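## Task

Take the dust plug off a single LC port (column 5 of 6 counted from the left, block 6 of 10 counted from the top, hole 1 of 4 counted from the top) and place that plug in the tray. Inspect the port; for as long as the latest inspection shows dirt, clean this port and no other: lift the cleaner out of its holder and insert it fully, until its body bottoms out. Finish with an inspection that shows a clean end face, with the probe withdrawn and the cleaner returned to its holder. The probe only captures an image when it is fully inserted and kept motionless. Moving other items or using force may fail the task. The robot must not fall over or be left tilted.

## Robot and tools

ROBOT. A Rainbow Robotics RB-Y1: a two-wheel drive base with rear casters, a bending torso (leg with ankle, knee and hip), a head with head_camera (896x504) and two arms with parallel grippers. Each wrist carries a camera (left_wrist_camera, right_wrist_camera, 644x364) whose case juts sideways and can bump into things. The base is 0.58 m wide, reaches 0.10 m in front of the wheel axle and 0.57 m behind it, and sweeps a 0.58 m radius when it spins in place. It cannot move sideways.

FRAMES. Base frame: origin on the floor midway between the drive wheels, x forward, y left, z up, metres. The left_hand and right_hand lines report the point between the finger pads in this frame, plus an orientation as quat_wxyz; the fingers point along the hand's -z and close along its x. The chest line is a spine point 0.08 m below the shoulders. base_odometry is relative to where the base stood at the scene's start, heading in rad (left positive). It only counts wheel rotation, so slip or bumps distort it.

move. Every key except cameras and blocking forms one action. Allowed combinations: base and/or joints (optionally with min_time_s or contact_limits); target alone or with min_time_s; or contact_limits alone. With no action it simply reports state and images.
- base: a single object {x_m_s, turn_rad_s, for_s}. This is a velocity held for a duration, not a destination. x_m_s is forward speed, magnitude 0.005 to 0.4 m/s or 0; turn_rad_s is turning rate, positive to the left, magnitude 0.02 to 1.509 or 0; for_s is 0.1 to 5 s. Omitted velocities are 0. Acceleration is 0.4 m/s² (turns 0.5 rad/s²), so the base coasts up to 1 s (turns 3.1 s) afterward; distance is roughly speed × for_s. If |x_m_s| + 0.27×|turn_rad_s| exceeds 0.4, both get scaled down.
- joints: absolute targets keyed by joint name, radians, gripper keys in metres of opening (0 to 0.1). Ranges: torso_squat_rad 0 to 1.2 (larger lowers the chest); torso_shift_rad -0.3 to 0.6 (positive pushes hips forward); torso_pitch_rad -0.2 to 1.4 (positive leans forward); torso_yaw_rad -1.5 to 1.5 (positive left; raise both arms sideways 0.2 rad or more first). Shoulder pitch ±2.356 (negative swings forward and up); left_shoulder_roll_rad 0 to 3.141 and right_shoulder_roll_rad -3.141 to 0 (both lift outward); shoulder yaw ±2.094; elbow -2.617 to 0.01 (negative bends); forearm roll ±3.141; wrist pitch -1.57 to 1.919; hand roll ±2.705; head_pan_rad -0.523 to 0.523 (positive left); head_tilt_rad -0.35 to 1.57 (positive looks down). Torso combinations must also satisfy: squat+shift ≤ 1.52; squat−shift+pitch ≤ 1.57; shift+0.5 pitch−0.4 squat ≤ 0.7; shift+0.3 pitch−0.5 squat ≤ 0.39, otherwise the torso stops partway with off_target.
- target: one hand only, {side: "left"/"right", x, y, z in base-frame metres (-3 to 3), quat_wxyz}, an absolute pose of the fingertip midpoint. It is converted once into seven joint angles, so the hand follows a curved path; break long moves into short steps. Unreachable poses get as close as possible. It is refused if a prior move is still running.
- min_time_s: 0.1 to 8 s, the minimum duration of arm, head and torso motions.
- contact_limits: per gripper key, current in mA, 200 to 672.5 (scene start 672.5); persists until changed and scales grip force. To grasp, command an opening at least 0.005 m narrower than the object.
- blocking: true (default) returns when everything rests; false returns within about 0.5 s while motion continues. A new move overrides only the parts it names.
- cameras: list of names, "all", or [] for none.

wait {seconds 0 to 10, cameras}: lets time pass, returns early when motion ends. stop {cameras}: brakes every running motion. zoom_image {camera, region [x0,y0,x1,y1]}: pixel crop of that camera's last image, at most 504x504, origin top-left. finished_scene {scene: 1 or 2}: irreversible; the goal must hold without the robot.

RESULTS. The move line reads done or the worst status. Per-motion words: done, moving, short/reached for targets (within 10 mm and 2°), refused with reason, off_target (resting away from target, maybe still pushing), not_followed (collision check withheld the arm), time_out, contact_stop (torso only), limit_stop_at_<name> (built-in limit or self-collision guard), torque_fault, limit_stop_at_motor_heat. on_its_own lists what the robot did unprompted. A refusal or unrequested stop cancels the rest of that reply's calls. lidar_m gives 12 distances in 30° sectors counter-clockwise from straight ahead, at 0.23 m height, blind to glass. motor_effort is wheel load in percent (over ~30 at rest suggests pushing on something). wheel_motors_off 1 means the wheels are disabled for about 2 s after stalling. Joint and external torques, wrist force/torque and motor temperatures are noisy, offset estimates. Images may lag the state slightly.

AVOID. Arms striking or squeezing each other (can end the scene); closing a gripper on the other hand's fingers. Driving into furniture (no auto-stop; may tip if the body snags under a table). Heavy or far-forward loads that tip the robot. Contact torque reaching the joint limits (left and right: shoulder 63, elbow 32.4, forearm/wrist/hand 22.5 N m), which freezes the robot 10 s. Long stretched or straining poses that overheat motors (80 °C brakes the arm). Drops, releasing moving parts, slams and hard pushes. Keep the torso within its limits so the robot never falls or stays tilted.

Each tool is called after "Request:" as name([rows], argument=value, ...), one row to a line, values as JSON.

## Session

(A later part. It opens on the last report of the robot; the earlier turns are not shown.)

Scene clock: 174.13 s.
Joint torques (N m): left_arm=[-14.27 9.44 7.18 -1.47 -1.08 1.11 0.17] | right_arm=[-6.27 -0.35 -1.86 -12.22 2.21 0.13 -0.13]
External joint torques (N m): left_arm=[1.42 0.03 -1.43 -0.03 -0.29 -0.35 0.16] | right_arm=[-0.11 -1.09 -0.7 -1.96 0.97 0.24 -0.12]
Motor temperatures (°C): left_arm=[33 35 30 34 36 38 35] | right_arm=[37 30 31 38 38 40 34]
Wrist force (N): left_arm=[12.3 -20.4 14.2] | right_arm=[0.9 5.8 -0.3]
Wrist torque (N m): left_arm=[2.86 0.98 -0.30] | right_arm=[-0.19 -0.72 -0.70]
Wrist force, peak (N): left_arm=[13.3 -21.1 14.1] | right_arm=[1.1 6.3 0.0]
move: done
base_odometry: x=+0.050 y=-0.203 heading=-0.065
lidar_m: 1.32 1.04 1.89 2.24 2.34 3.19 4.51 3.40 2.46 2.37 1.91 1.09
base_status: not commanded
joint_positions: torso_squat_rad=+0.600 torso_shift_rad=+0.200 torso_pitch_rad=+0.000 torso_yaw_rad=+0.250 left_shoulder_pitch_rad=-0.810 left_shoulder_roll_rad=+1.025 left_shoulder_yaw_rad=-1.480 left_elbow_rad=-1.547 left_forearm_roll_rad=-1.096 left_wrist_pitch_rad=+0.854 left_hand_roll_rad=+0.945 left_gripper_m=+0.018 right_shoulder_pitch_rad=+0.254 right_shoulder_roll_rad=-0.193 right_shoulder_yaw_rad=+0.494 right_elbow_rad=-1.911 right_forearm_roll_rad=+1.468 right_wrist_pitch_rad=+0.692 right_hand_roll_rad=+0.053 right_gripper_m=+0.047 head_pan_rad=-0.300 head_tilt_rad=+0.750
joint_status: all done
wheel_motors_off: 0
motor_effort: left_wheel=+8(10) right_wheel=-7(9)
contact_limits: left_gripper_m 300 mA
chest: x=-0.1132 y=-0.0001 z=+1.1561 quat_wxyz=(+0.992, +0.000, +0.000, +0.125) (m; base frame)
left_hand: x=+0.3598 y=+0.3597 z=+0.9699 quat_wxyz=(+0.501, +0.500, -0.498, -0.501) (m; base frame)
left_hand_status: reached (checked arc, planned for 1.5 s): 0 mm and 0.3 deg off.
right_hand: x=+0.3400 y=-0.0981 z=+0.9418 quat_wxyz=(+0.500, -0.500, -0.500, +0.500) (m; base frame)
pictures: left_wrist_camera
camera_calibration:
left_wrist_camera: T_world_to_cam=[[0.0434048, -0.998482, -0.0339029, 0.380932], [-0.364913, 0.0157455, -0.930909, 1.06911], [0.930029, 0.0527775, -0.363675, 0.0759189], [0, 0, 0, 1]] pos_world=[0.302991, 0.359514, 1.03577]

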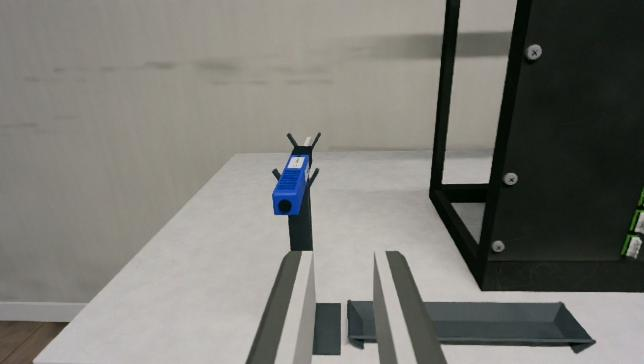

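Request:
move(target={"side":"left","x":0.42,"y":0.26,"z":0.97,"quat_wxyz":[0.6125,0.6125,-0.3535,-0.3535]}, min_time_s=2, cameras=["left_wrist_camera"])

Request:
zoom_image(camera="left_wrist_camera", region=[180, 80, 400, 240])

Scene clock: 177.17 s.
Joint torques (N m): left_arm=[-18.56 2.64 8.24 -2.94 -1.31 0.48 -0.32] | right_arm=[-5.79 -0.07 -2.19 -12.65 2.17 0.08 -0.03]
External joint torques (N m): left_arm=[-0.29 -0.66 1.37 0.12 0.32 -0.17 -0.33] | right_arm=[0.37 -0.81 -1.03 -2.38 0.93 0.19 -0.03]
Motor temperatures (°C): left_arm=[33 35 30 34 36 38 35] | right_arm=[37 30 31 39 38 40 34]
Wrist force (N): left_arm=[12.7 -20.7 14.5] | right_arm=[0.7 5.8 -0.2]
Wrist torque (N m): left_arm=[2.90 0.99 -0.33] | right_arm=[-0.19 -0.73 -0.68]
Wrist force, peak (N): left_arm=[12.7 -21.2 14.8] | right_arm=[1.2 6.3 0.2]
move: done
base_odometry: x=+0.050 y=-0.203 heading=-0.065
lidar_m: 1.33 1.03 1.88 2.24 2.33 3.18 4.50 3.40 2.47 2.36 1.91 1.09
base_status: not commanded
joint_positions: torso_squat_rad=+0.600 torso_shift_rad=+0.200 torso_pitch_rad=+0.000 torso_yaw_rad=+0.250 left_shoulder_pitch_rad=-0.913 left_shoulder_roll_rad=+0.363 left_shoulder_yaw_rad=-1.315 left_elbow_rad=-1.191 left_forearm_roll_rad=-0.609 left_wrist_pitch_rad=+1.361 left_hand_roll_rad=+0.366 left_gripper_m=+0.018 right_shoulder_pitch_rad=+0.254 right_shoulder_roll_rad=-0.193 right_shoulder_yaw_rad=+0.494 right_elbow_rad=-1.911 right_forearm_roll_rad=+1.468 right_wrist_pitch_rad=+0.692 right_hand_roll_rad=+0.053 right_gripper_m=+0.047 head_pan_rad=-0.300 head_tilt_rad=+0.750
joint_status: all done
wheel_motors_off: 0
motor_effort: left_wheel=+9(11) right_wheel=-6(9)
contact_limits: left_gripper_m 300 mA
chest: x=-0.1132 y=-0.0001 z=+1.1561 quat_wxyz=(+0.992, +0.000, +0.000, +0.125) (m; base frame)
left_hand: x=+0.4198 y=+0.2600 z=+0.9697 quat_wxyz=(+0.612, +0.612, -0.353, -0.354) (m; base frame)
left_hand_status: reached (checked arc, planned for 2.0 s): 0 mm and 0.1 deg off.
right_hand: x=+0.3400 y=-0.0981 z=+0.9418 quat_wxyz=(+0.500, -0.500, -0.500, +0.500) (m; base frame)
pictures: left_wrist_camera
camera_calibration:
left_wrist_camera: T_world_to_cam=[[0.534746, -0.844356, -0.0333146, 0.0318247], [-0.321326, -0.166722, -0.932177, 1.12273], [0.781535, 0.509183, -0.360467, -0.0340471], [0, 0, 0, 1]] pos_world=[0.370353, 0.231392, 1.03537]

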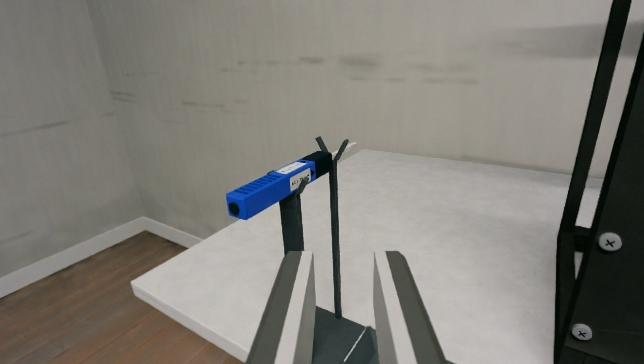

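Scaled by 2.291 from the camera's 644x364 image, which has a finer 1265x715 frame.

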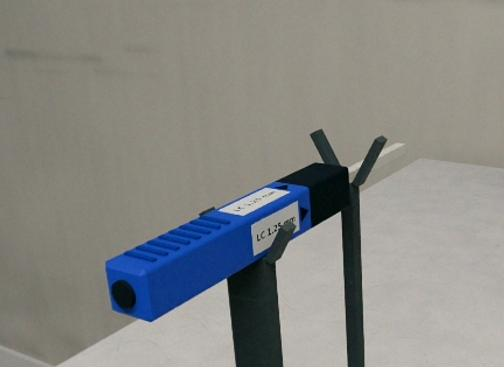

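Request:
move(target={"side":"left","x":0.44,"y":0.396,"z":0.95,"quat_wxyz":[0.495,0.495,-0.505,-0.505]}, min_time_s=2, cameras=[])

Request:
move(joints={"left_gripper_m":0.045}, contact_limits={"left_gripper_m":600}, cameras=[])

Request:
move(target={"side":"left","x":0.475,"y":0.398,"z":0.937,"quat_wxyz":[0.495,0.495,-0.505,-0.505]}, min_time_s=1.5)

Scene clock: 179.97 s.
Joint torques (N m): left_arm=[-19.65 8.88 4.66 0.68 -0.27 1.64 0.17] | right_arm=[-5.75 -0.19 -2.08 -12.51 2.21 0 -0.13]
External joint torques (N m): left_arm=[-0.24 -0.64 -1.96 -0.26 -0.13 -0.16 0.16] | right_arm=[0.41 -0.94 -0.92 -2.25 0.97 0.11 -0.13]
Motor temperatures (°C): left_arm=[33 35 30 34 36 38 35] | right_arm=[37 30 31 39 38 40 34]
Wrist force (N): left_arm=[12.3 -20.6 14.3] | right_arm=[1.1 5.9 -0.3]
Wrist torque (N m): left_arm=[2.89 0.95 -0.35] | right_arm=[-0.23 -0.69 -0.68]
Wrist force, peak (N): left_arm=[12.2 -21.1 15.6] | right_arm=[1.1 6.1 -0.1]
move: done
base_odometry: x=+0.050 y=-0.203 heading=-0.065
lidar_m: 1.32 1.04 1.88 2.24 2.35 3.17 4.52 3.40 2.46 2.37 1.91 1.09
base_status: not commanded
joint_positions: torso_squat_rad=+0.600 torso_shift_rad=+0.200 torso_pitch_rad=+0.000 torso_yaw_rad=+0.250 left_shoulder_pitch_rad=-0.918 left_shoulder_roll_rad=+0.737 left_shoulder_yaw_rad=-1.510 left_elbow_rad=-0.869 left_forearm_roll_rad=-1.440 left_wrist_pitch_rad=+0.682 left_hand_roll_rad=+1.478 left_gripper_m=+0.018 right_shoulder_pitch_rad=+0.254 right_shoulder_roll_rad=-0.193 right_shoulder_yaw_rad=+0.494 right_elbow_rad=-1.911 right_forearm_roll_rad=+1.468 right_wrist_pitch_rad=+0.692 right_hand_roll_rad=+0.053 right_gripper_m=+0.047 head_pan_rad=-0.300 head_tilt_rad=+0.750
joint_status: all done
wheel_motors_off: 0
motor_effort: left_wheel=+8(10) right_wheel=-7(10)
contact_limits: left_gripper_m 300 mA
chest: x=-0.1132 y=-0.0001 z=+1.1561 quat_wxyz=(+0.992, +0.000, +0.000, +0.125) (m; base frame)
left_hand: x=+0.4398 y=+0.3959 z=+0.9498 quat_wxyz=(+0.496, +0.495, -0.504, -0.505) (m; base frame)
left_hand_status: reached (checked arc, planned for 2.0 s): 0 mm and 0.1 deg off.
right_hand: x=+0.3400 y=-0.0981 z=+0.9418 quat_wxyz=(+0.500, -0.500, -0.500, +0.500) (m; base frame)
pictures: none
No camera images: "cameras" was empty.

Scene clock: 180.73 s.
Joint torques (N m): left_arm=[-19.59 8.81 4.9 0.72 -0.29 1.56 0.11] | right_arm=[-5.48 -0.16 -1.3 -12.48 1.84 -0.05 -0.16]
External joint torques (N m): left_arm=[-0.19 -0.7 -1.71 -0.22 -0.15 -0.24 0.1] | right_arm=[0.69 -0.91 -0.14 -2.21 0.6 0.05 -0.16]
Motor temperatures (°C): left_arm=[33 35 30 34 36 38 35] | right_arm=[37 30 31 39 39 40 34]
Wrist force (N): left_arm=[12.6 -20.6 14.0] | right_arm=[1.2 5.8 -0.2]
Wrist torque (N m): left_arm=[2.91 0.97 -0.31] | right_arm=[-0.21 -0.67 -0.69]
Wrist force, peak (N): left_arm=[12.9 -20.7 14.4] | right_arm=[0.8 6.1 0.4]
move: done
base_odometry: x=+0.050 y=-0.203 heading=-0.065
lidar_m: 1.31 1.05 1.85 2.25 2.32 3.18 4.52 3.40 2.46 2.37 1.90 1.10
base_status: not commanded
joint_positions: torso_squat_rad=+0.600 torso_shift_rad=+0.200 torso_pitch_rad=+0.000 torso_yaw_rad=+0.250 left_shoulder_pitch_rad=-0.918 left_shoulder_roll_rad=+0.737 left_shoulder_yaw_rad=-1.510 left_elbow_rad=-0.869 left_forearm_roll_rad=-1.440 left_wrist_pitch_rad=+0.682 left_hand_roll_rad=+1.478 left_gripper_m=+0.045 right_shoulder_pitch_rad=+0.254 right_shoulder_roll_rad=-0.193 right_shoulder_yaw_rad=+0.494 right_elbow_rad=-1.911 right_forearm_roll_rad=+1.468 right_wrist_pitch_rad=+0.692 right_hand_roll_rad=+0.053 right_gripper_m=+0.047 head_pan_rad=-0.300 head_tilt_rad=+0.750
joint_status: all done
wheel_motors_off: 0
motor_effort: left_wheel=+8(10) right_wheel=-9(10)
contact_limits: left_gripper_m 600 mA
chest: x=-0.1132 y=-0.0001 z=+1.1561 quat_wxyz=(+0.992, +0.000, +0.000, +0.125) (m; base frame)
left_hand: x=+0.4398 y=+0.3959 z=+0.9498 quat_wxyz=(+0.496, +0.495, -0.504, -0.505) (m; base frame)
right_hand: x=+0.3400 y=-0.0981 z=+0.9418 quat_wxyz=(+0.500, -0.500, -0.500, +0.500) (m; base frame)
pictures: none
No camera images: "cameras" was empty.

Scene clock: 182.57 s.
Joint torques (N m): left_arm=[-21.02 8.72 0.83 3.75 0.15 1.26 0.02] | right_arm=[-5.77 0.27 -1.44 -12.46 1.95 0.13 -0.1]
External joint torques (N m): left_arm=[-0.1 0.29 -1.82 0.27 -0.16 -0.43 0.01] | right_arm=[0.39 -0.47 -0.29 -2.2 0.71 0.24 -0.09]
Motor temperatures (°C): left_arm=[33 35 30 34 36 38 35] | right_arm=[37 30 31 39 39 40 34]
Wrist force (N): left_arm=[12.3 -20.4 14.7] | right_arm=[0.7 5.8 -0.1]
Wrist torque (N m): left_arm=[2.87 0.95 -0.33] | right_arm=[-0.21 -0.74 -0.68]
Wrist force, peak (N): left_arm=[13.1 -20.7 14.6] | right_arm=[0.8 6.2 0.3]
move: short
base_odometry: x=+0.050 y=-0.203 heading=-0.065
lidar_m: 1.31 1.04 1.88 2.26 2.33 3.18 4.51 3.38 2.46 2.37 1.91 1.09
base_status: not commanded
joint_positions: torso_squat_rad=+0.600 torso_shift_rad=+0.200 torso_pitch_rad=+0.000 torso_yaw_rad=+0.250 left_shoulder_pitch_rad=-0.989 left_shoulder_roll_rad=+0.425 left_shoulder_yaw_rad=-1.650 left_elbow_rad=-0.267 left_forearm_roll_rad=-1.642 left_wrist_pitch_rad=+0.636 left_hand_roll_rad=+1.928 left_gripper_m=+0.045 right_shoulder_pitch_rad=+0.254 right_shoulder_roll_rad=-0.193 right_shoulder_yaw_rad=+0.494 right_elbow_rad=-1.911 right_forearm_roll_rad=+1.468 right_wrist_pitch_rad=+0.692 right_hand_roll_rad=+0.053 right_gripper_m=+0.047 head_pan_rad=-0.300 head_tilt_rad=+0.750
joint_status: all done
wheel_motors_off: 0
motor_effort: left_wheel=+8(10) right_wheel=-5(10)
contact_limits: left_gripper_m 600 mA
chest: x=-0.1132 y=-0.0001 z=+1.1561 quat_wxyz=(+0.992, +0.000, +0.000, +0.125) (m; base frame)
left_hand: x=+0.4742 y=+0.3976 z=+0.9372 quat_wxyz=(+0.511, +0.491, -0.488, -0.508) (m; base frame)
left_hand_status: short (checked arc, as near as the solve gets, planned for 1.5 s): 1 mm and 2.7 deg off. The place is met; only the turn is off.
right_hand: x=+0.3400 y=-0.0981 z=+0.9418 quat_wxyz=(+0.500, -0.500, -0.500, +0.500) (m; base frame)
pictures: head_camera, left_wrist_camera, right_wrist_camera
camera_calibration:
head_camera: T_world_to_cam=[[-0.125219, -0.99198, 0.0172205, -0.0212486], [-0.670427, 0.0718088, -0.738492, 0.999592], [0.731333, -0.104018, -0.674042, 0.925485], [0, 0, 0, 1]] pos_world=[-0.00934456, 0.00340957, 1.36237]
left_wrist_camera: T_world_to_cam=[[0.0459567, -0.998357, -0.0342107, 0.411659], [-0.397785, 0.013125, -0.917385, 1.08376], [0.916327, 0.0557685, -0.396528, -0.00822417], [0, 0, 0, 1]] pos_world=[0.419721, 0.397217, 1.00505]
right_wrist_camera: T_world_to_cam=[[-0.00512587, -0.999586, -0.0282996, -0.0698471], [-0.379362, 0.0281282, -0.924821, 1.04409], [0.925234, 0.00599525, -0.379349, 0.121726], [0, 0, 0, 1]] pos_world=[0.283104, -0.0999163, 1.00979]

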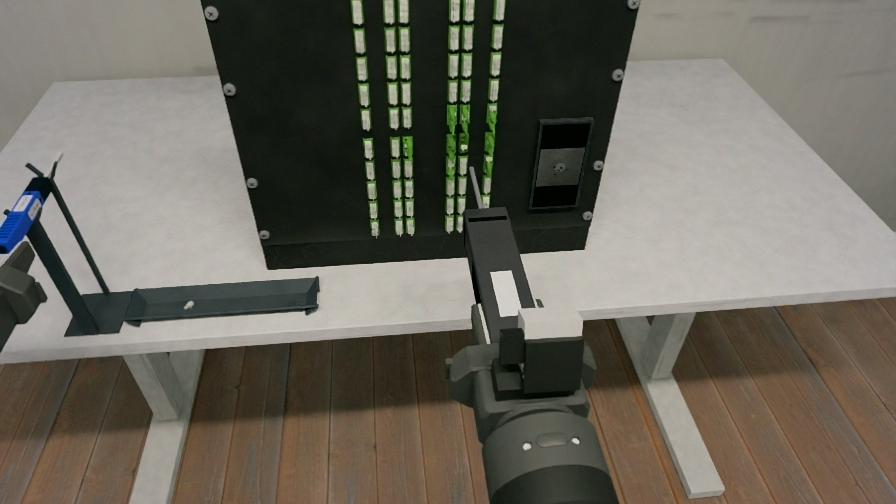

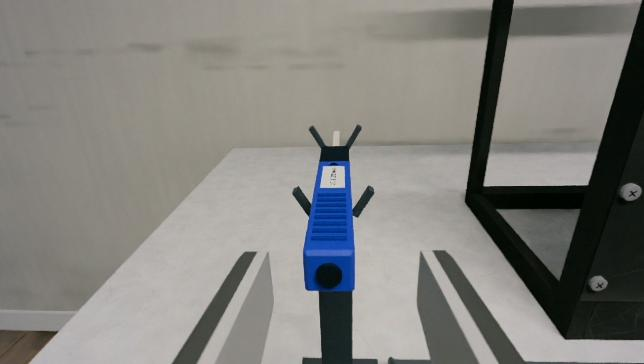

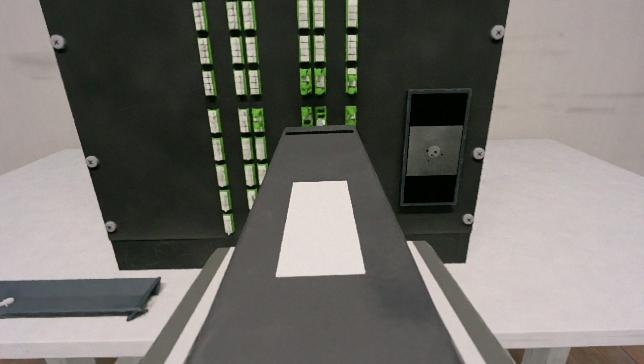

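Request:
move(target={"side":"left","x":0.30,"y":0.38,"z":0.96,"quat_wxyz":[0.495,0.495,-0.505,-0.505]}, min_time_s=2, cameras=[])

Request:
move(joints={"torso_yaw_rad":-0.35,"head_pan_rad":0.45}, min_time_s=2.5)

Scene clock: 186.30 s.
Joint torques (N m): left_arm=[-12.35 9.33 9.08 -1.88 -0.69 1.32 -0.09] | right_arm=[-5.55 -0.31 -2 -12.18 2.05 0.17 -0.02]
External joint torques (N m): left_arm=[1.09 -1.01 1.27 -0.43 0.05 -0.25 -0.1] | right_arm=[0.61 -1.05 -0.84 -1.92 0.81 0.28 -0.01]
Motor temperatures (°C): left_arm=[33 35 30 34 36 38 35] | right_arm=[37 29 31 39 39 40 34]
Wrist force (N): left_arm=[12.6 -20.6 14.6] | right_arm=[0.5 5.6 0.1]
Wrist torque (N m): left_arm=[2.89 0.95 -0.32] | right_arm=[-0.16 -0.77 -0.67]
Wrist force, peak (N): left_arm=[13.1 -21.0 14.4] | right_arm=[1.2 6.2 0.1]
move: done
base_odometry: x=+0.050 y=-0.203 heading=-0.065
lidar_m: 1.32 1.05 1.87 2.24 2.34 3.17 4.52 3.40 2.46 2.37 1.90 1.10
base_status: not commanded
joint_positions: torso_squat_rad=+0.600 torso_shift_rad=+0.200 torso_pitch_rad=+0.000 torso_yaw_rad=+0.250 left_shoulder_pitch_rad=-0.754 left_shoulder_roll_rad=+1.166 left_shoulder_yaw_rad=-1.587 left_elbow_rad=-1.675 left_forearm_roll_rad=-1.221 left_wrist_pitch_rad=+0.969 left_hand_roll_rad=+1.054 left_gripper_m=+0.045 right_shoulder_pitch_rad=+0.254 right_shoulder_roll_rad=-0.193 right_shoulder_yaw_rad=+0.494 right_elbow_rad=-1.911 right_forearm_roll_rad=+1.468 right_wrist_pitch_rad=+0.692 right_hand_roll_rad=+0.053 right_gripper_m=+0.047 head_pan_rad=-0.300 head_tilt_rad=+0.750
joint_status: all done
wheel_motors_off: 0
motor_effort: left_wheel=+9(9) right_wheel=-5(11)
contact_limits: left_gripper_m 600 mA
chest: x=-0.1132 y=-0.0001 z=+1.1561 quat_wxyz=(+0.992, +0.000, +0.000, +0.125) (m; base frame)
left_hand: x=+0.2999 y=+0.3800 z=+0.9597 quat_wxyz=(+0.495, +0.495, -0.505, -0.505) (m; base frame)
left_hand_status: reached (checked arc, planned for 2.0 s): 0 mm and 0.0 deg off.
right_hand: x=+0.3400 y=-0.0980 z=+0.9418 quat_wxyz=(+0.500, -0.500, -0.500, +0.500) (m; base frame)
pictures: none
No camera images: "cameras" was empty.

Scene clock: 189.10 s.
Joint torques (N m): left_arm=[-12.37 9.63 9 -1.94 -0.55 1.25 -0.18] | right_arm=[-6.04 0.14 -2.12 -12.55 2.03 -0.06 -0.18]
External joint torques (N m): left_arm=[1.07 -0.72 1.19 -0.49 0.18 -0.32 -0.2] | right_arm=[0.12 -0.6 -0.96 -2.29 0.79 0.05 -0.17]
Motor temperatures (°C): left_arm=[33 35 31 34 36 38 35] | right_arm=[37 29 31 39 39 40 34]
Wrist force (N): left_arm=[12.7 -20.6 14.3] | right_arm=[0.9 6.0 0.4]
Wrist torque (N m): left_arm=[2.87 0.97 -0.31] | right_arm=[-0.24 -0.70 -0.70]
Wrist force, peak (N): left_arm=[12.6 -21.2 14.4] | right_arm=[1.1 6.4 -0.1]
move: done
base_odometry: x=+0.050 y=-0.203 heading=-0.065
lidar_m: 1.32 1.05 1.88 2.25 2.33 3.18 4.51 3.39 2.46 2.37 1.89 1.09
base_status: not commanded
joint_positions: torso_squat_rad=+0.600 torso_shift_rad=+0.200 torso_pitch_rad=+0.000 torso_yaw_rad=-0.350 left_shoulder_pitch_rad=-0.754 left_shoulder_roll_rad=+1.166 left_shoulder_yaw_rad=-1.587 left_elbow_rad=-1.675 left_forearm_roll_rad=-1.221 left_wrist_pitch_rad=+0.969 left_hand_roll_rad=+1.054 left_gripper_m=+0.045 right_shoulder_pitch_rad=+0.254 right_shoulder_roll_rad=-0.193 right_shoulder_yaw_rad=+0.494 right_elbow_rad=-1.911 right_forearm_roll_rad=+1.468 right_wrist_pitch_rad=+0.692 right_hand_roll_rad=+0.053 right_gripper_m=+0.047 head_pan_rad=+0.450 head_tilt_rad=+0.750
joint_status: all done
wheel_motors_off: 0
motor_effort: left_wheel=+9(10) right_wheel=-7(10)
contact_limits: left_gripper_m 600 mA
chest: x=-0.1132 y=-0.0001 z=+1.1561 quat_wxyz=(+0.985, +0.000, +0.000, -0.174) (m; base frame)
left_hand: x=+0.4424 y=+0.0803 z=+0.9598 quat_wxyz=(+0.324, +0.323, -0.629, -0.629) (m; base frame)
right_hand: x=+0.2056 y=-0.3369 z=+0.9419 quat_wxyz=(+0.626, -0.625, -0.330, +0.330) (m; base frame)
pictures: head_camera, left_wrist_camera, right_wrist_camera
camera_calibration:
head_camera: T_world_to_cam=[[0.0244319, -0.999552, 0.017285, -0.02055], [-0.673648, -0.0292361, -0.738474, 0.999008], [0.738648, 0.00639827, -0.674061, 0.926142], [0, 0, 0, 1]] pos_world=[-0.0106108, 0.00274062, 1.36237]
left_wrist_camera: T_world_to_cam=[[-0.547171, -0.836378, -0.0328028, 0.345258], [-0.284737, 0.222846, -0.932344, 1.04353], [0.787102, -0.500811, -0.360082, 0.114473], [0, 0, 0, 1]] pos_world=[0.395944, 0.11355, 1.02547]
right_wrist_camera: T_world_to_cam=[[-0.568577, -0.82214, -0.0283918, -0.133596], [-0.2971, 0.237408, -0.924862, 1.05342], [0.767106, -0.51742, -0.379243, 0.103677], [0, 0, 0, 1]] pos_world=[0.15748, -0.306281, 1.00979]

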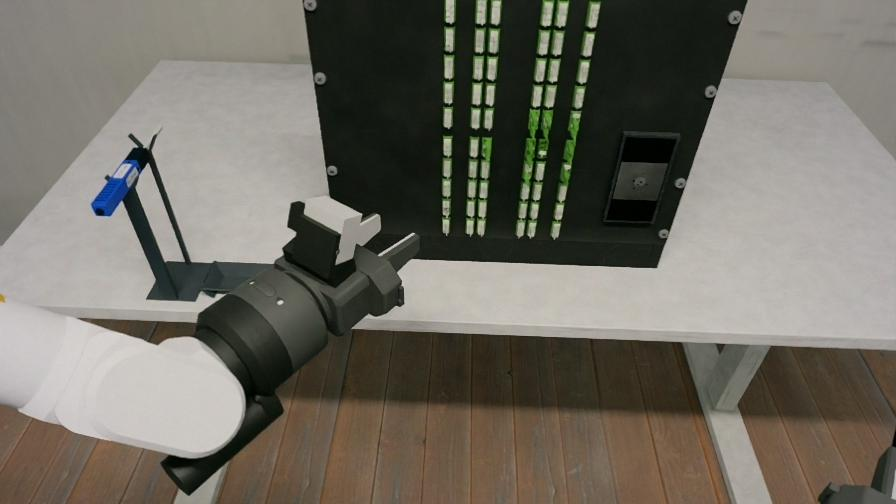

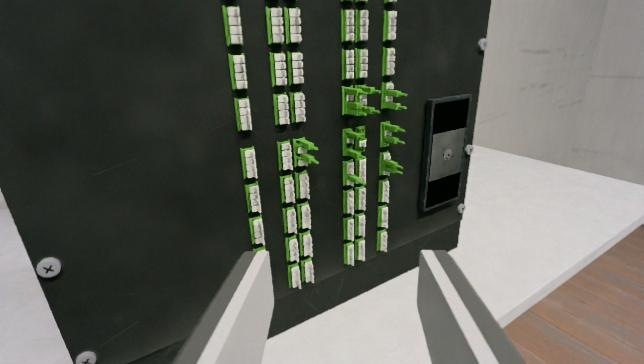

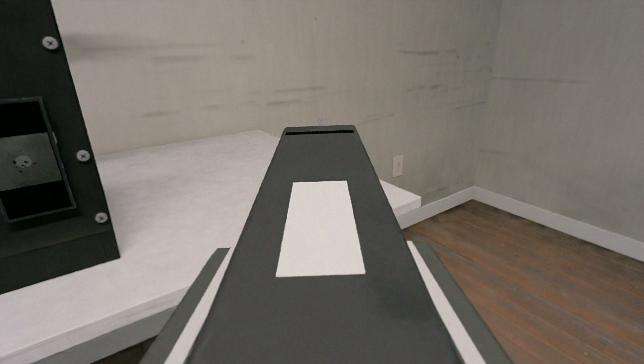

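Request:
move(target={"side":"left","x":0.38,"y":0.28,"z":0.965,"quat_wxyz":[0.495,0.495,-0.505,-0.505]}, min_time_s=2, cameras=[])

Request:
move(target={"side":"left","x":0.45,"y":0.396,"z":0.94,"quat_wxyz":[0.495,0.495,-0.505,-0.505]}, min_time_s=2, cameras=[])

Request:
move(target={"side":"left","x":0.475,"y":0.398,"z":0.937,"quat_wxyz":[0.495,0.495,-0.505,-0.505]}, min_time_s=1)

Scene clock: 191.57 s.
Joint torques (N m): left_arm=[-6.25 12.53 6.83 -2.73 -0.74 1.27 -0.35] | right_arm=[-5.7 0.75 -2.11 -12.53 1.99 0 -0.23]
External joint torques (N m): left_arm=[1.65 -0.04 1.34 -0.56 0.41 -0.12 -0.37] | right_arm=[0.47 0.01 -0.95 -2.27 0.74 0.11 -0.22]
Motor temperatures (°C): left_arm=[32 35 31 34 36 38 35] | right_arm=[37 29 31 39 39 40 34]
Wrist force (N): left_arm=[12.6 -20.6 13.9] | right_arm=[0.8 5.6 0.2]
Wrist torque (N m): left_arm=[2.89 0.97 -0.33] | right_arm=[-0.17 -0.75 -0.70]
Wrist force, peak (N): left_arm=[13.3 -20.9 14.7] | right_arm=[1.2 6.3 0.1]
move: done
base_odometry: x=+0.050 y=-0.203 heading=-0.065
lidar_m: 1.32 1.03 1.90 2.25 2.34 3.18 4.52 3.42 2.47 2.36 1.90 1.09
base_status: not commanded
joint_positions: torso_squat_rad=+0.600 torso_shift_rad=+0.200 torso_pitch_rad=+0.000 torso_yaw_rad=-0.350 left_shoulder_pitch_rad=-0.459 left_shoulder_roll_rad=+1.409 left_shoulder_yaw_rad=-1.569 left_elbow_rad=-2.005 left_forearm_roll_rad=-0.927 left_wrist_pitch_rad=+1.513 left_hand_roll_rad=+0.881 left_gripper_m=+0.045 right_shoulder_pitch_rad=+0.254 right_shoulder_roll_rad=-0.193 right_shoulder_yaw_rad=+0.494 right_elbow_rad=-1.911 right_forearm_roll_rad=+1.468 right_wrist_pitch_rad=+0.692 right_hand_roll_rad=+0.053 right_gripper_m=+0.047 head_pan_rad=+0.450 head_tilt_rad=+0.750
joint_status: all done
wheel_motors_off: 0
motor_effort: left_wheel=+8(10) right_wheel=-5(10)
contact_limits: left_gripper_m 600 mA
chest: x=-0.1132 y=-0.0001 z=+1.1561 quat_wxyz=(+0.985, +0.000, +0.000, -0.174) (m; base frame)
left_hand: x=+0.3804 y=+0.2796 z=+0.9647 quat_wxyz=(+0.495, +0.495, -0.505, -0.505) (m; base frame)
left_hand_status: reached (checked arc, planned for 2.0 s): 1 mm and 0.0 deg off.
right_hand: x=+0.2056 y=-0.3369 z=+0.9419 quat_wxyz=(+0.626, -0.625, -0.330, +0.330) (m; base frame)
pictures: none
No camera images: "cameras" was empty.

Scene clock: 193.90 s.
Joint torques (N m): left_arm=[-9.06 15.23 3.26 1.86 -0.65 1.41 0.16] | right_arm=[-6.48 0.09 -1.77 -12.23 2.31 -0.01 0.21]
External joint torques (N m): left_arm=[-0.47 -1.21 -1.99 0.09 -0.27 -0.35 0.14] | right_arm=[-0.31 -0.65 -0.62 -1.97 1.07 0.09 0.22]
Motor temperatures (°C): left_arm=[32 35 31 34 36 38 35] | right_arm=[37 29 31 39 39 40 34]
Wrist force (N): left_arm=[12.6 -20.7 14.3] | right_arm=[0.9 6.1 0.0]
Wrist torque (N m): left_arm=[2.89 0.97 -0.33] | right_arm=[-0.23 -0.72 -0.69]
Wrist force, peak (N): left_arm=[12.8 -21.2 14.5] | right_arm=[1.0 6.5 0.0]
move: done
base_odometry: x=+0.050 y=-0.203 heading=-0.065
lidar_m: 1.32 1.03 1.87 2.25 2.35 3.19 4.52 3.41 2.46 2.38 1.90 1.11
base_status: not commanded
joint_positions: torso_squat_rad=+0.600 torso_shift_rad=+0.200 torso_pitch_rad=+0.000 torso_yaw_rad=-0.350 left_shoulder_pitch_rad=-0.462 left_shoulder_roll_rad=+1.407 left_shoulder_yaw_rad=-1.602 left_elbow_rad=-1.464 left_forearm_roll_rad=-1.025 left_wrist_pitch_rad=+1.229 left_hand_roll_rad=+1.351 left_gripper_m=+0.045 right_shoulder_pitch_rad=+0.254 right_shoulder_roll_rad=-0.193 right_shoulder_yaw_rad=+0.494 right_elbow_rad=-1.911 right_forearm_roll_rad=+1.468 right_wrist_pitch_rad=+0.692 right_hand_roll_rad=+0.053 right_gripper_m=+0.047 head_pan_rad=+0.450 head_tilt_rad=+0.750
joint_status: all done
wheel_motors_off: 0
motor_effort: left_wheel=+8(10) right_wheel=-4(10)
contact_limits: left_gripper_m 600 mA
chest: x=-0.1132 y=-0.0001 z=+1.1561 quat_wxyz=(+0.985, +0.000, +0.000, -0.174) (m; base frame)
left_hand: x=+0.4498 y=+0.3959 z=+0.9399 quat_wxyz=(+0.495, +0.495, -0.504, -0.505) (m; base frame)
left_hand_status: reached (checked arc, planned for 2.0 s): 0 mm and 0.1 deg off.
right_hand: x=+0.2056 y=-0.3369 z=+0.9419 quat_wxyz=(+0.626, -0.625, -0.330, +0.330) (m; base frame)
pictures: none
No camera images: "cameras" was empty.

Scene clock: 195.23 s.
Joint torques (N m): left_arm=[-10.18 15.3 6.32 2.54 -0.54 1.42 0.3] | right_arm=[-5.79 0.16 -1.94 -12.12 2.17 0.06 0.09]
External joint torques (N m): left_arm=[-0.65 -1.29 0.91 0.23 -0.24 -0.35 0.28] | right_arm=[0.38 -0.58 -0.78 -1.86 0.93 0.17 0.1]
Motor temperatures (°C): left_arm=[32 35 31 34 36 38 35] | right_arm=[37 29 31 39 39 40 34]
Wrist force (N): left_arm=[12.9 -20.7 14.4] | right_arm=[0.8 5.5 0.1]
Wrist torque (N m): left_arm=[2.89 0.98 -0.31] | right_arm=[-0.18 -0.74 -0.68]
Wrist force, peak (N): left_arm=[13.2 -20.9 14.7] | right_arm=[1.0 6.3 0.5]
move: done
base_odometry: x=+0.050 y=-0.203 heading=-0.065
lidar_m: 1.31 1.04 1.89 2.24 2.35 3.17 4.51 3.40 2.47 2.37 1.90 1.10
base_status: not commanded
joint_positions: torso_squat_rad=+0.600 torso_shift_rad=+0.200 torso_pitch_rad=+0.000 torso_yaw_rad=-0.350 left_shoulder_pitch_rad=-0.497 left_shoulder_roll_rad=+1.355 left_shoulder_yaw_rad=-1.593 left_elbow_rad=-1.342 left_forearm_roll_rad=-1.029 left_wrist_pitch_rad=+1.158 left_hand_roll_rad=+1.394 left_gripper_m=+0.045 right_shoulder_pitch_rad=+0.254 right_shoulder_roll_rad=-0.193 right_shoulder_yaw_rad=+0.494 right_elbow_rad=-1.911 right_forearm_roll_rad=+1.468 right_wrist_pitch_rad=+0.692 right_hand_roll_rad=+0.053 right_gripper_m=+0.047 head_pan_rad=+0.450 head_tilt_rad=+0.750
joint_status: all done
wheel_motors_off: 0
motor_effort: left_wheel=+8(10) right_wheel=-8(11)
contact_limits: left_gripper_m 600 mA
chest: x=-0.1132 y=-0.0001 z=+1.1561 quat_wxyz=(+0.985, +0.000, +0.000, -0.174) (m; base frame)
left_hand: x=+0.4746 y=+0.3980 z=+0.9367 quat_wxyz=(+0.495, +0.495, -0.504, -0.505) (m; base frame)
left_hand_status: reached (checked arc, planned for 1.0 s): 0 mm and 0.1 deg off.
right_hand: x=+0.2056 y=-0.3369 z=+0.9419 quat_wxyz=(+0.626, -0.625, -0.330, +0.330) (m; base frame)
pictures: head_camera, left_wrist_camera, right_wrist_camera
camera_calibration:
head_camera: T_world_to_cam=[[0.0244319, -0.999552, 0.017285, -0.02055], [-0.673648, -0.0292361, -0.738474, 0.999008], [0.738648, 0.00639827, -0.674061, 0.926142], [0, 0, 0, 1]] pos_world=[-0.0106108, 0.00274062, 1.36237]
left_wrist_camera: T_world_to_cam=[[0.0216088, -0.999219, -0.0330852, 0.422933], [-0.361666, 0.023039, -0.932023, 1.07616], [0.932057, 0.0321057, -0.360885, -0.0402548], [0, 0, 0, 1]] pos_world=[0.417591, 0.399101, 1.00247]
right_wrist_camera: T_world_to_cam=[[-0.568577, -0.82214, -0.0283918, -0.133596], [-0.2971, 0.237408, -0.924862, 1.05342], [0.767106, -0.51742, -0.379243, 0.103677], [0, 0, 0, 1]] pos_world=[0.15748, -0.306281, 1.00979]

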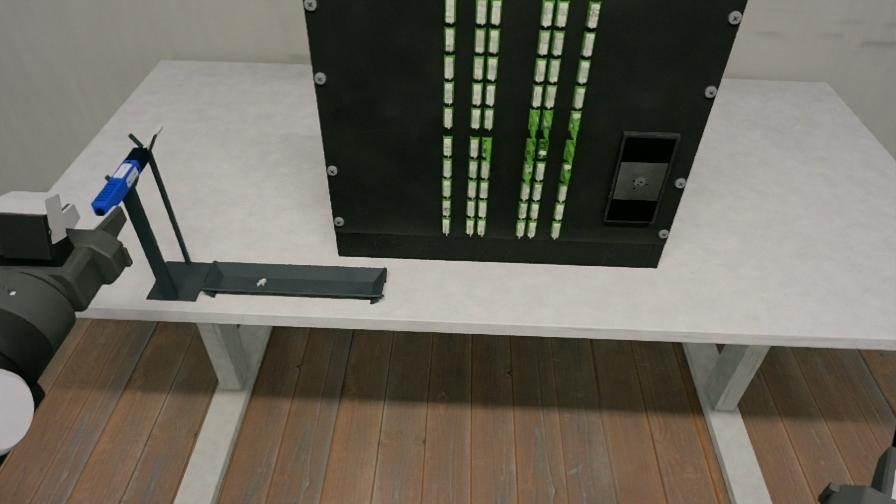

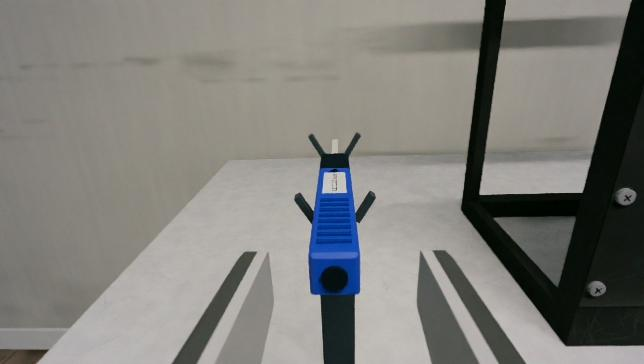

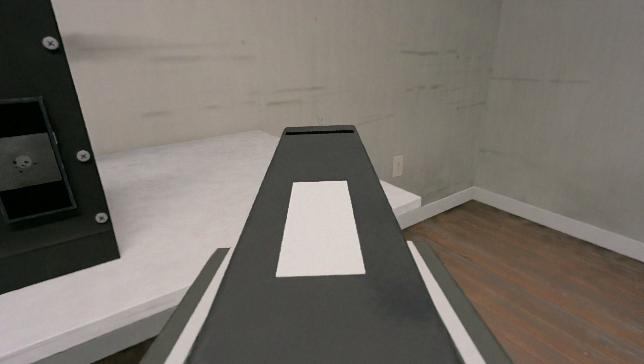

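Request:
move(target={"side":"left","x":0.478,"y":0.401,"z":0.937,"quat_wxyz":[0.495,0.495,-0.505,-0.505]}, min_time_s=1, cameras=[])

Request:
move(target={"side":"left","x":0.505,"y":0.4005,"z":0.937,"quat_wxyz":[0.495,0.495,-0.505,-0.505]}, min_time_s=1, cameras=["left_wrist_camera","head_camera"])

Request:
zoom_image(camera="head_camera", region=[60, 100, 240, 280])

Scene clock: 196.97 s.
Joint torques (N m): left_arm=[-10.28 15.3 3.91 2.78 -0.57 1.33 0.23] | right_arm=[-5.99 0.41 -1.82 -12.36 1.96 0.18 -0.18]
External joint torques (N m): left_arm=[-0.67 -1.39 -1.48 0.34 -0.29 -0.45 0.21] | right_arm=[0.17 -0.33 -0.66 -2.1 0.72 0.28 -0.17]
Motor temperatures (°C): left_arm=[32 35 31 34 36 38 35] | right_arm=[37 29 31 39 39 40 34]
Wrist force (N): left_arm=[12.4 -20.8 14.6] | right_arm=[0.7 5.8 0.2]
Wrist torque (N m): left_arm=[2.90 0.95 -0.30] | right_arm=[-0.20 -0.75 -0.68]
Wrist force, peak (N): left_arm=[12.7 -21.0 14.6] | right_arm=[0.8 6.4 -0.3]
move: done
base_odometry: x=+0.050 y=-0.203 heading=-0.065
lidar_m: 1.31 1.03 1.87 2.25 2.36 3.20 4.52 3.40 2.46 2.37 1.88 1.09
base_status: not commanded
joint_positions: torso_squat_rad=+0.600 torso_shift_rad=+0.200 torso_pitch_rad=+0.000 torso_yaw_rad=-0.350 left_shoulder_pitch_rad=-0.499 left_shoulder_roll_rad=+1.350 left_shoulder_yaw_rad=-1.593 left_elbow_rad=-1.319 left_forearm_roll_rad=-1.034 left_wrist_pitch_rad=+1.147 left_hand_roll_rad=+1.410 left_gripper_m=+0.045 right_shoulder_pitch_rad=+0.254 right_shoulder_roll_rad=-0.193 right_shoulder_yaw_rad=+0.494 right_elbow_rad=-1.911 right_forearm_roll_rad=+1.468 right_wrist_pitch_rad=+0.692 right_hand_roll_rad=+0.053 right_gripper_m=+0.047 head_pan_rad=+0.450 head_tilt_rad=+0.750
joint_status: all done
wheel_motors_off: 0
motor_effort: left_wheel=+8(9) right_wheel=-9(10)
contact_limits: left_gripper_m 600 mA
chest: x=-0.1132 y=-0.0001 z=+1.1561 quat_wxyz=(+0.985, +0.000, +0.000, -0.174) (m; base frame)
left_hand: x=+0.4778 y=+0.4010 z=+0.9369 quat_wxyz=(+0.495, +0.495, -0.505, -0.505) (m; base frame)
left_hand_status: reached (checked arc, planned for 1.0 s): 0 mm and 0.0 deg off.
right_hand: x=+0.2056 y=-0.3369 z=+0.9419 quat_wxyz=(+0.626, -0.625, -0.330, +0.330) (m; base frame)
pictures: none
No camera images: "cameras" was empty.

Scene clock: 198.30 s.
Joint torques (N m): left_arm=[-11.07 15.75 6.48 3.07 -0.44 1.48 0.21] | right_arm=[-6.12 -0.24 -2.01 -12.43 2.03 0.16 -0.17]
External joint torques (N m): left_arm=[-0.39 -0.97 1 0.11 -0.23 -0.32 0.2] | right_arm=[0.04 -0.98 -0.85 -2.17 0.79 0.26 -0.17]
Motor temperatures (°C): left_arm=[32 35 31 34 36 38 35] | right_arm=[37 29 31 39 39 40 34]
Wrist force (N): left_arm=[12.3 -20.3 15.1] | right_arm=[0.9 5.5 0.2]
Wrist torque (N m): left_arm=[2.88 0.93 -0.30] | right_arm=[-0.19 -0.71 -0.70]
Wrist force, peak (N): left_arm=[12.8 -20.9 14.5] | right_arm=[1.0 6.2 -0.1]
move: done
base_odometry: x=+0.050 y=-0.203 heading=-0.065
lidar_m: 1.32 1.03 1.90 2.25 2.34 3.18 4.50 3.39 2.47 2.37 1.91 1.10
base_status: not commanded
joint_positions: torso_squat_rad=+0.600 torso_shift_rad=+0.200 torso_pitch_rad=+0.000 torso_yaw_rad=-0.350 left_shoulder_pitch_rad=-0.542 left_shoulder_roll_rad=+1.294 left_shoulder_yaw_rad=-1.586 left_elbow_rad=-1.190 left_forearm_roll_rad=-1.043 left_wrist_pitch_rad=+1.068 left_hand_roll_rad=+1.452 left_gripper_m=+0.045 right_shoulder_pitch_rad=+0.254 right_shoulder_roll_rad=-0.193 right_shoulder_yaw_rad=+0.494 right_elbow_rad=-1.911 right_forearm_roll_rad=+1.468 right_wrist_pitch_rad=+0.692 right_hand_roll_rad=+0.053 right_gripper_m=+0.047 head_pan_rad=+0.450 head_tilt_rad=+0.750
joint_status: all done
wheel_motors_off: 0
motor_effort: left_wheel=+8(10) right_wheel=-7(11)
contact_limits: left_gripper_m 600 mA
chest: x=-0.1132 y=-0.0001 z=+1.1561 quat_wxyz=(+0.985, +0.000, +0.000, -0.174) (m; base frame)
left_hand: x=+0.5046 y=+0.4005 z=+0.9368 quat_wxyz=(+0.495, +0.495, -0.504, -0.505) (m; base frame)
left_hand_status: reached (checked arc, planned for 1.0 s): 0 mm and 0.1 deg off.
right_hand: x=+0.2056 y=-0.3369 z=+0.9419 quat_wxyz=(+0.626, -0.625, -0.330, +0.330) (m; base frame)
pictures: head_camera, left_wrist_camera
camera_calibration:
head_camera: T_world_to_cam=[[0.0244319, -0.999552, 0.017285, -0.02055], [-0.673648, -0.0292361, -0.738474, 0.999008], [0.738648, 0.00639827, -0.674061, 0.926142], [0, 0, 0, 1]] pos_world=[-0.0106108, 0.00274062, 1.36237]
left_wrist_camera: T_world_to_cam=[[0.0218777, -0.999209, -0.0331983, 0.424672], [-0.361967, 0.0230369, -0.931906, 1.08697], [0.931934, 0.0324047, -0.361177, -0.0680667], [0, 0, 0, 1]] pos_world=[0.447591, 0.401501, 1.00247]

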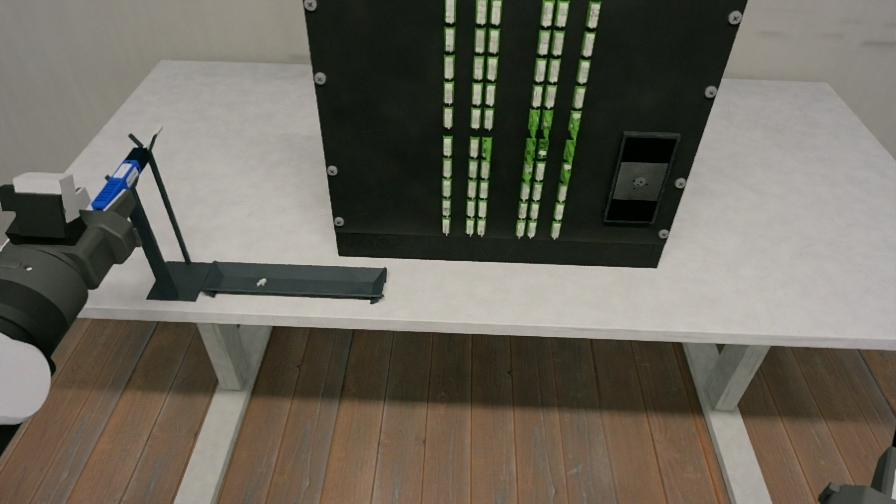

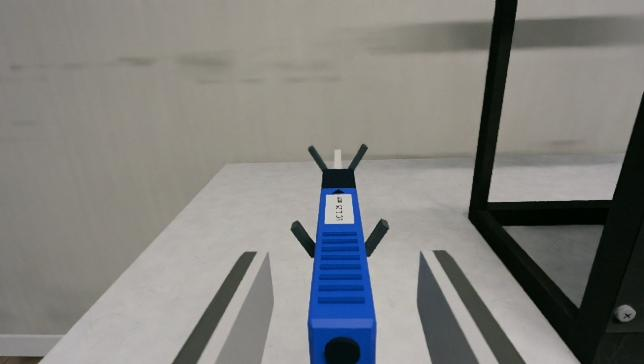

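Scaled by 2.800 from the camera's 896x504 image, which has a finer 1280x720 frame.

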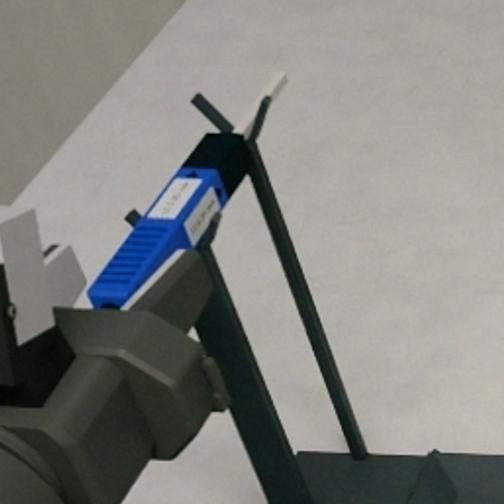

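Request:
move(target={"side":"left","x":0.526,"y":0.4000,"z":0.936,"quat_wxyz":[0.495,0.495,-0.505,-0.505]}, min_time_s=1, cameras=["left_wrist_camera"])

Request:
move(joints={"left_gripper_m":0.022}, cameras=["left_wrist_camera"])

Scene clock: 199.97 s.
Joint torques (N m): left_arm=[-11.91 15.94 6.35 3.59 -0.33 1.4 0.36] | right_arm=[-5.96 -0.63 -1.86 -12.19 1.97 0.2 -0.1]
External joint torques (N m): left_arm=[-0.35 -0.77 1 0.16 -0.19 -0.4 0.34] | right_arm=[0.2 -1.37 -0.7 -1.93 0.72 0.31 -0.1]
Motor temperatures (°C): left_arm=[32 36 31 34 36 38 35] | right_arm=[37 29 31 39 39 40 34]
Wrist force (N): left_arm=[12.6 -20.8 14.4] | right_arm=[1.0 5.7 0.2]
Wrist torque (N m): left_arm=[2.92 0.96 -0.29] | right_arm=[-0.20 -0.68 -0.67]
Wrist force, peak (N): left_arm=[13.1 -21.0 14.7] | right_arm=[1.1 6.2 0.7]
move: done
base_odometry: x=+0.050 y=-0.203 heading=-0.065
lidar_m: 1.32 1.04 1.88 2.24 2.34 3.18 4.51 3.39 2.46 2.36 1.91 1.11
base_status: not commanded
joint_positions: torso_squat_rad=+0.600 torso_shift_rad=+0.200 torso_pitch_rad=+0.000 torso_yaw_rad=-0.350 left_shoulder_pitch_rad=-0.574 left_shoulder_roll_rad=+1.236 left_shoulder_yaw_rad=-1.585 left_elbow_rad=-1.065 left_forearm_roll_rad=-1.060 left_wrist_pitch_rad=+1.006 left_hand_roll_rad=+1.501 left_gripper_m=+0.045 right_shoulder_pitch_rad=+0.254 right_shoulder_roll_rad=-0.193 right_shoulder_yaw_rad=+0.494 right_elbow_rad=-1.911 right_forearm_roll_rad=+1.468 right_wrist_pitch_rad=+0.692 right_hand_roll_rad=+0.053 right_gripper_m=+0.047 head_pan_rad=+0.450 head_tilt_rad=+0.750
joint_status: all done
wheel_motors_off: 0
motor_effort: left_wheel=+9(10) right_wheel=-6(10)
contact_limits: left_gripper_m 600 mA
chest: x=-0.1132 y=-0.0001 z=+1.1561 quat_wxyz=(+0.985, +0.000, +0.000, -0.174) (m; base frame)
left_hand: x=+0.5256 y=+0.4000 z=+0.9357 quat_wxyz=(+0.495, +0.495, -0.504, -0.505) (m; base frame)
left_hand_status: reached (checked arc, planned for 1.0 s): 0 mm and 0.1 deg off.
right_hand: x=+0.2056 y=-0.3369 z=+0.9419 quat_wxyz=(+0.626, -0.625, -0.330, +0.330) (m; base frame)
pictures: left_wrist_camera
camera_calibration:
left_wrist_camera: T_world_to_cam=[[0.0218777, -0.999209, -0.0331983, 0.42368], [-0.361967, 0.0230369, -0.931906, 1.09365], [0.931934, 0.0324047, -0.361177, -0.0879823], [0, 0, 0, 1]] pos_world=[0.468591, 0.401001, 1.00147]

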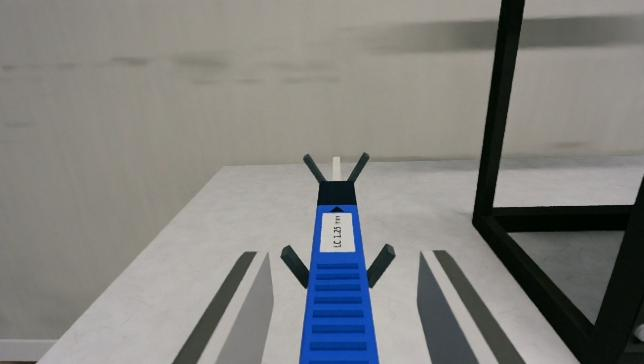

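Scene clock: 200.70 s.
Joint torques (N m): left_arm=[-12.05 15.79 6.1 3.56 -0.33 1.43 0.22] | right_arm=[-6.16 0.36 -1.53 -12.45 1.96 0.02 -0.14]
External joint torques (N m): left_arm=[-0.49 -0.92 0.75 0.13 -0.2 -0.37 0.2] | right_arm=[0.01 -0.38 -0.37 -2.19 0.72 0.13 -0.13]
Motor temperatures (°C): left_arm=[32 36 31 34 36 38 35] | right_arm=[37 29 31 39 39 40 34]
Wrist force (N): left_arm=[12.3 -20.3 14.1] | right_arm=[0.7 6.0 0.4]
Wrist torque (N m): left_arm=[2.86 0.92 -0.28] | right_arm=[-0.21 -0.73 -0.68]
Wrist force, peak (N): left_arm=[12.6 -21.1 14.4] | right_arm=[1.1 6.2 -0.3]
move: done
base_odometry: x=+0.050 y=-0.203 heading=-0.065
lidar_m: 1.32 1.04 1.88 2.25 2.34 3.16 4.51 3.40 2.47 2.36 1.89 1.10
base_status: not commanded
joint_positions: torso_squat_rad=+0.600 torso_shift_rad=+0.200 torso_pitch_rad=+0.000 torso_yaw_rad=-0.350 left_shoulder_pitch_rad=-0.574 left_shoulder_roll_rad=+1.236 left_shoulder_yaw_rad=-1.585 left_elbow_rad=-1.065 left_forearm_roll_rad=-1.060 left_wrist_pitch_rad=+1.006 left_hand_roll_rad=+1.501 left_gripper_m=+0.022 right_shoulder_pitch_rad=+0.254 right_shoulder_roll_rad=-0.193 right_shoulder_yaw_rad=+0.494 right_elbow_rad=-1.911 right_forearm_roll_rad=+1.468 right_wrist_pitch_rad=+0.692 right_hand_roll_rad=+0.053 right_gripper_m=+0.047 head_pan_rad=+0.450 head_tilt_rad=+0.750
joint_status: all done
wheel_motors_off: 0
motor_effort: left_wheel=+9(10) right_wheel=-7(10)
contact_limits: left_gripper_m 600 mA
chest: x=-0.1132 y=-0.0001 z=+1.1561 quat_wxyz=(+0.985, +0.000, +0.000, -0.174) (m; base frame)
left_hand: x=+0.5256 y=+0.4000 z=+0.9357 quat_wxyz=(+0.495, +0.495, -0.504, -0.505) (m; base frame)
right_hand: x=+0.2056 y=-0.3369 z=+0.9419 quat_wxyz=(+0.626, -0.625, -0.330, +0.330) (m; base frame)
pictures: left_wrist_camera
camera_calibration:
left_wrist_camera: T_world_to_cam=[[0.0218777, -0.999209, -0.0331983, 0.42368], [-0.361967, 0.0230369, -0.931906, 1.09365], [0.931934, 0.0324047, -0.361177, -0.0879823], [0, 0, 0, 1]] pos_world=[0.468591, 0.401001, 1.00147]

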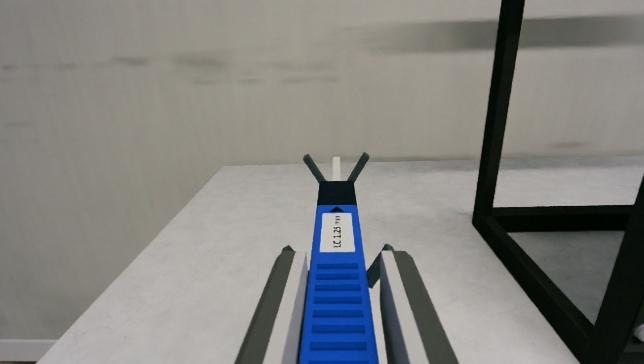

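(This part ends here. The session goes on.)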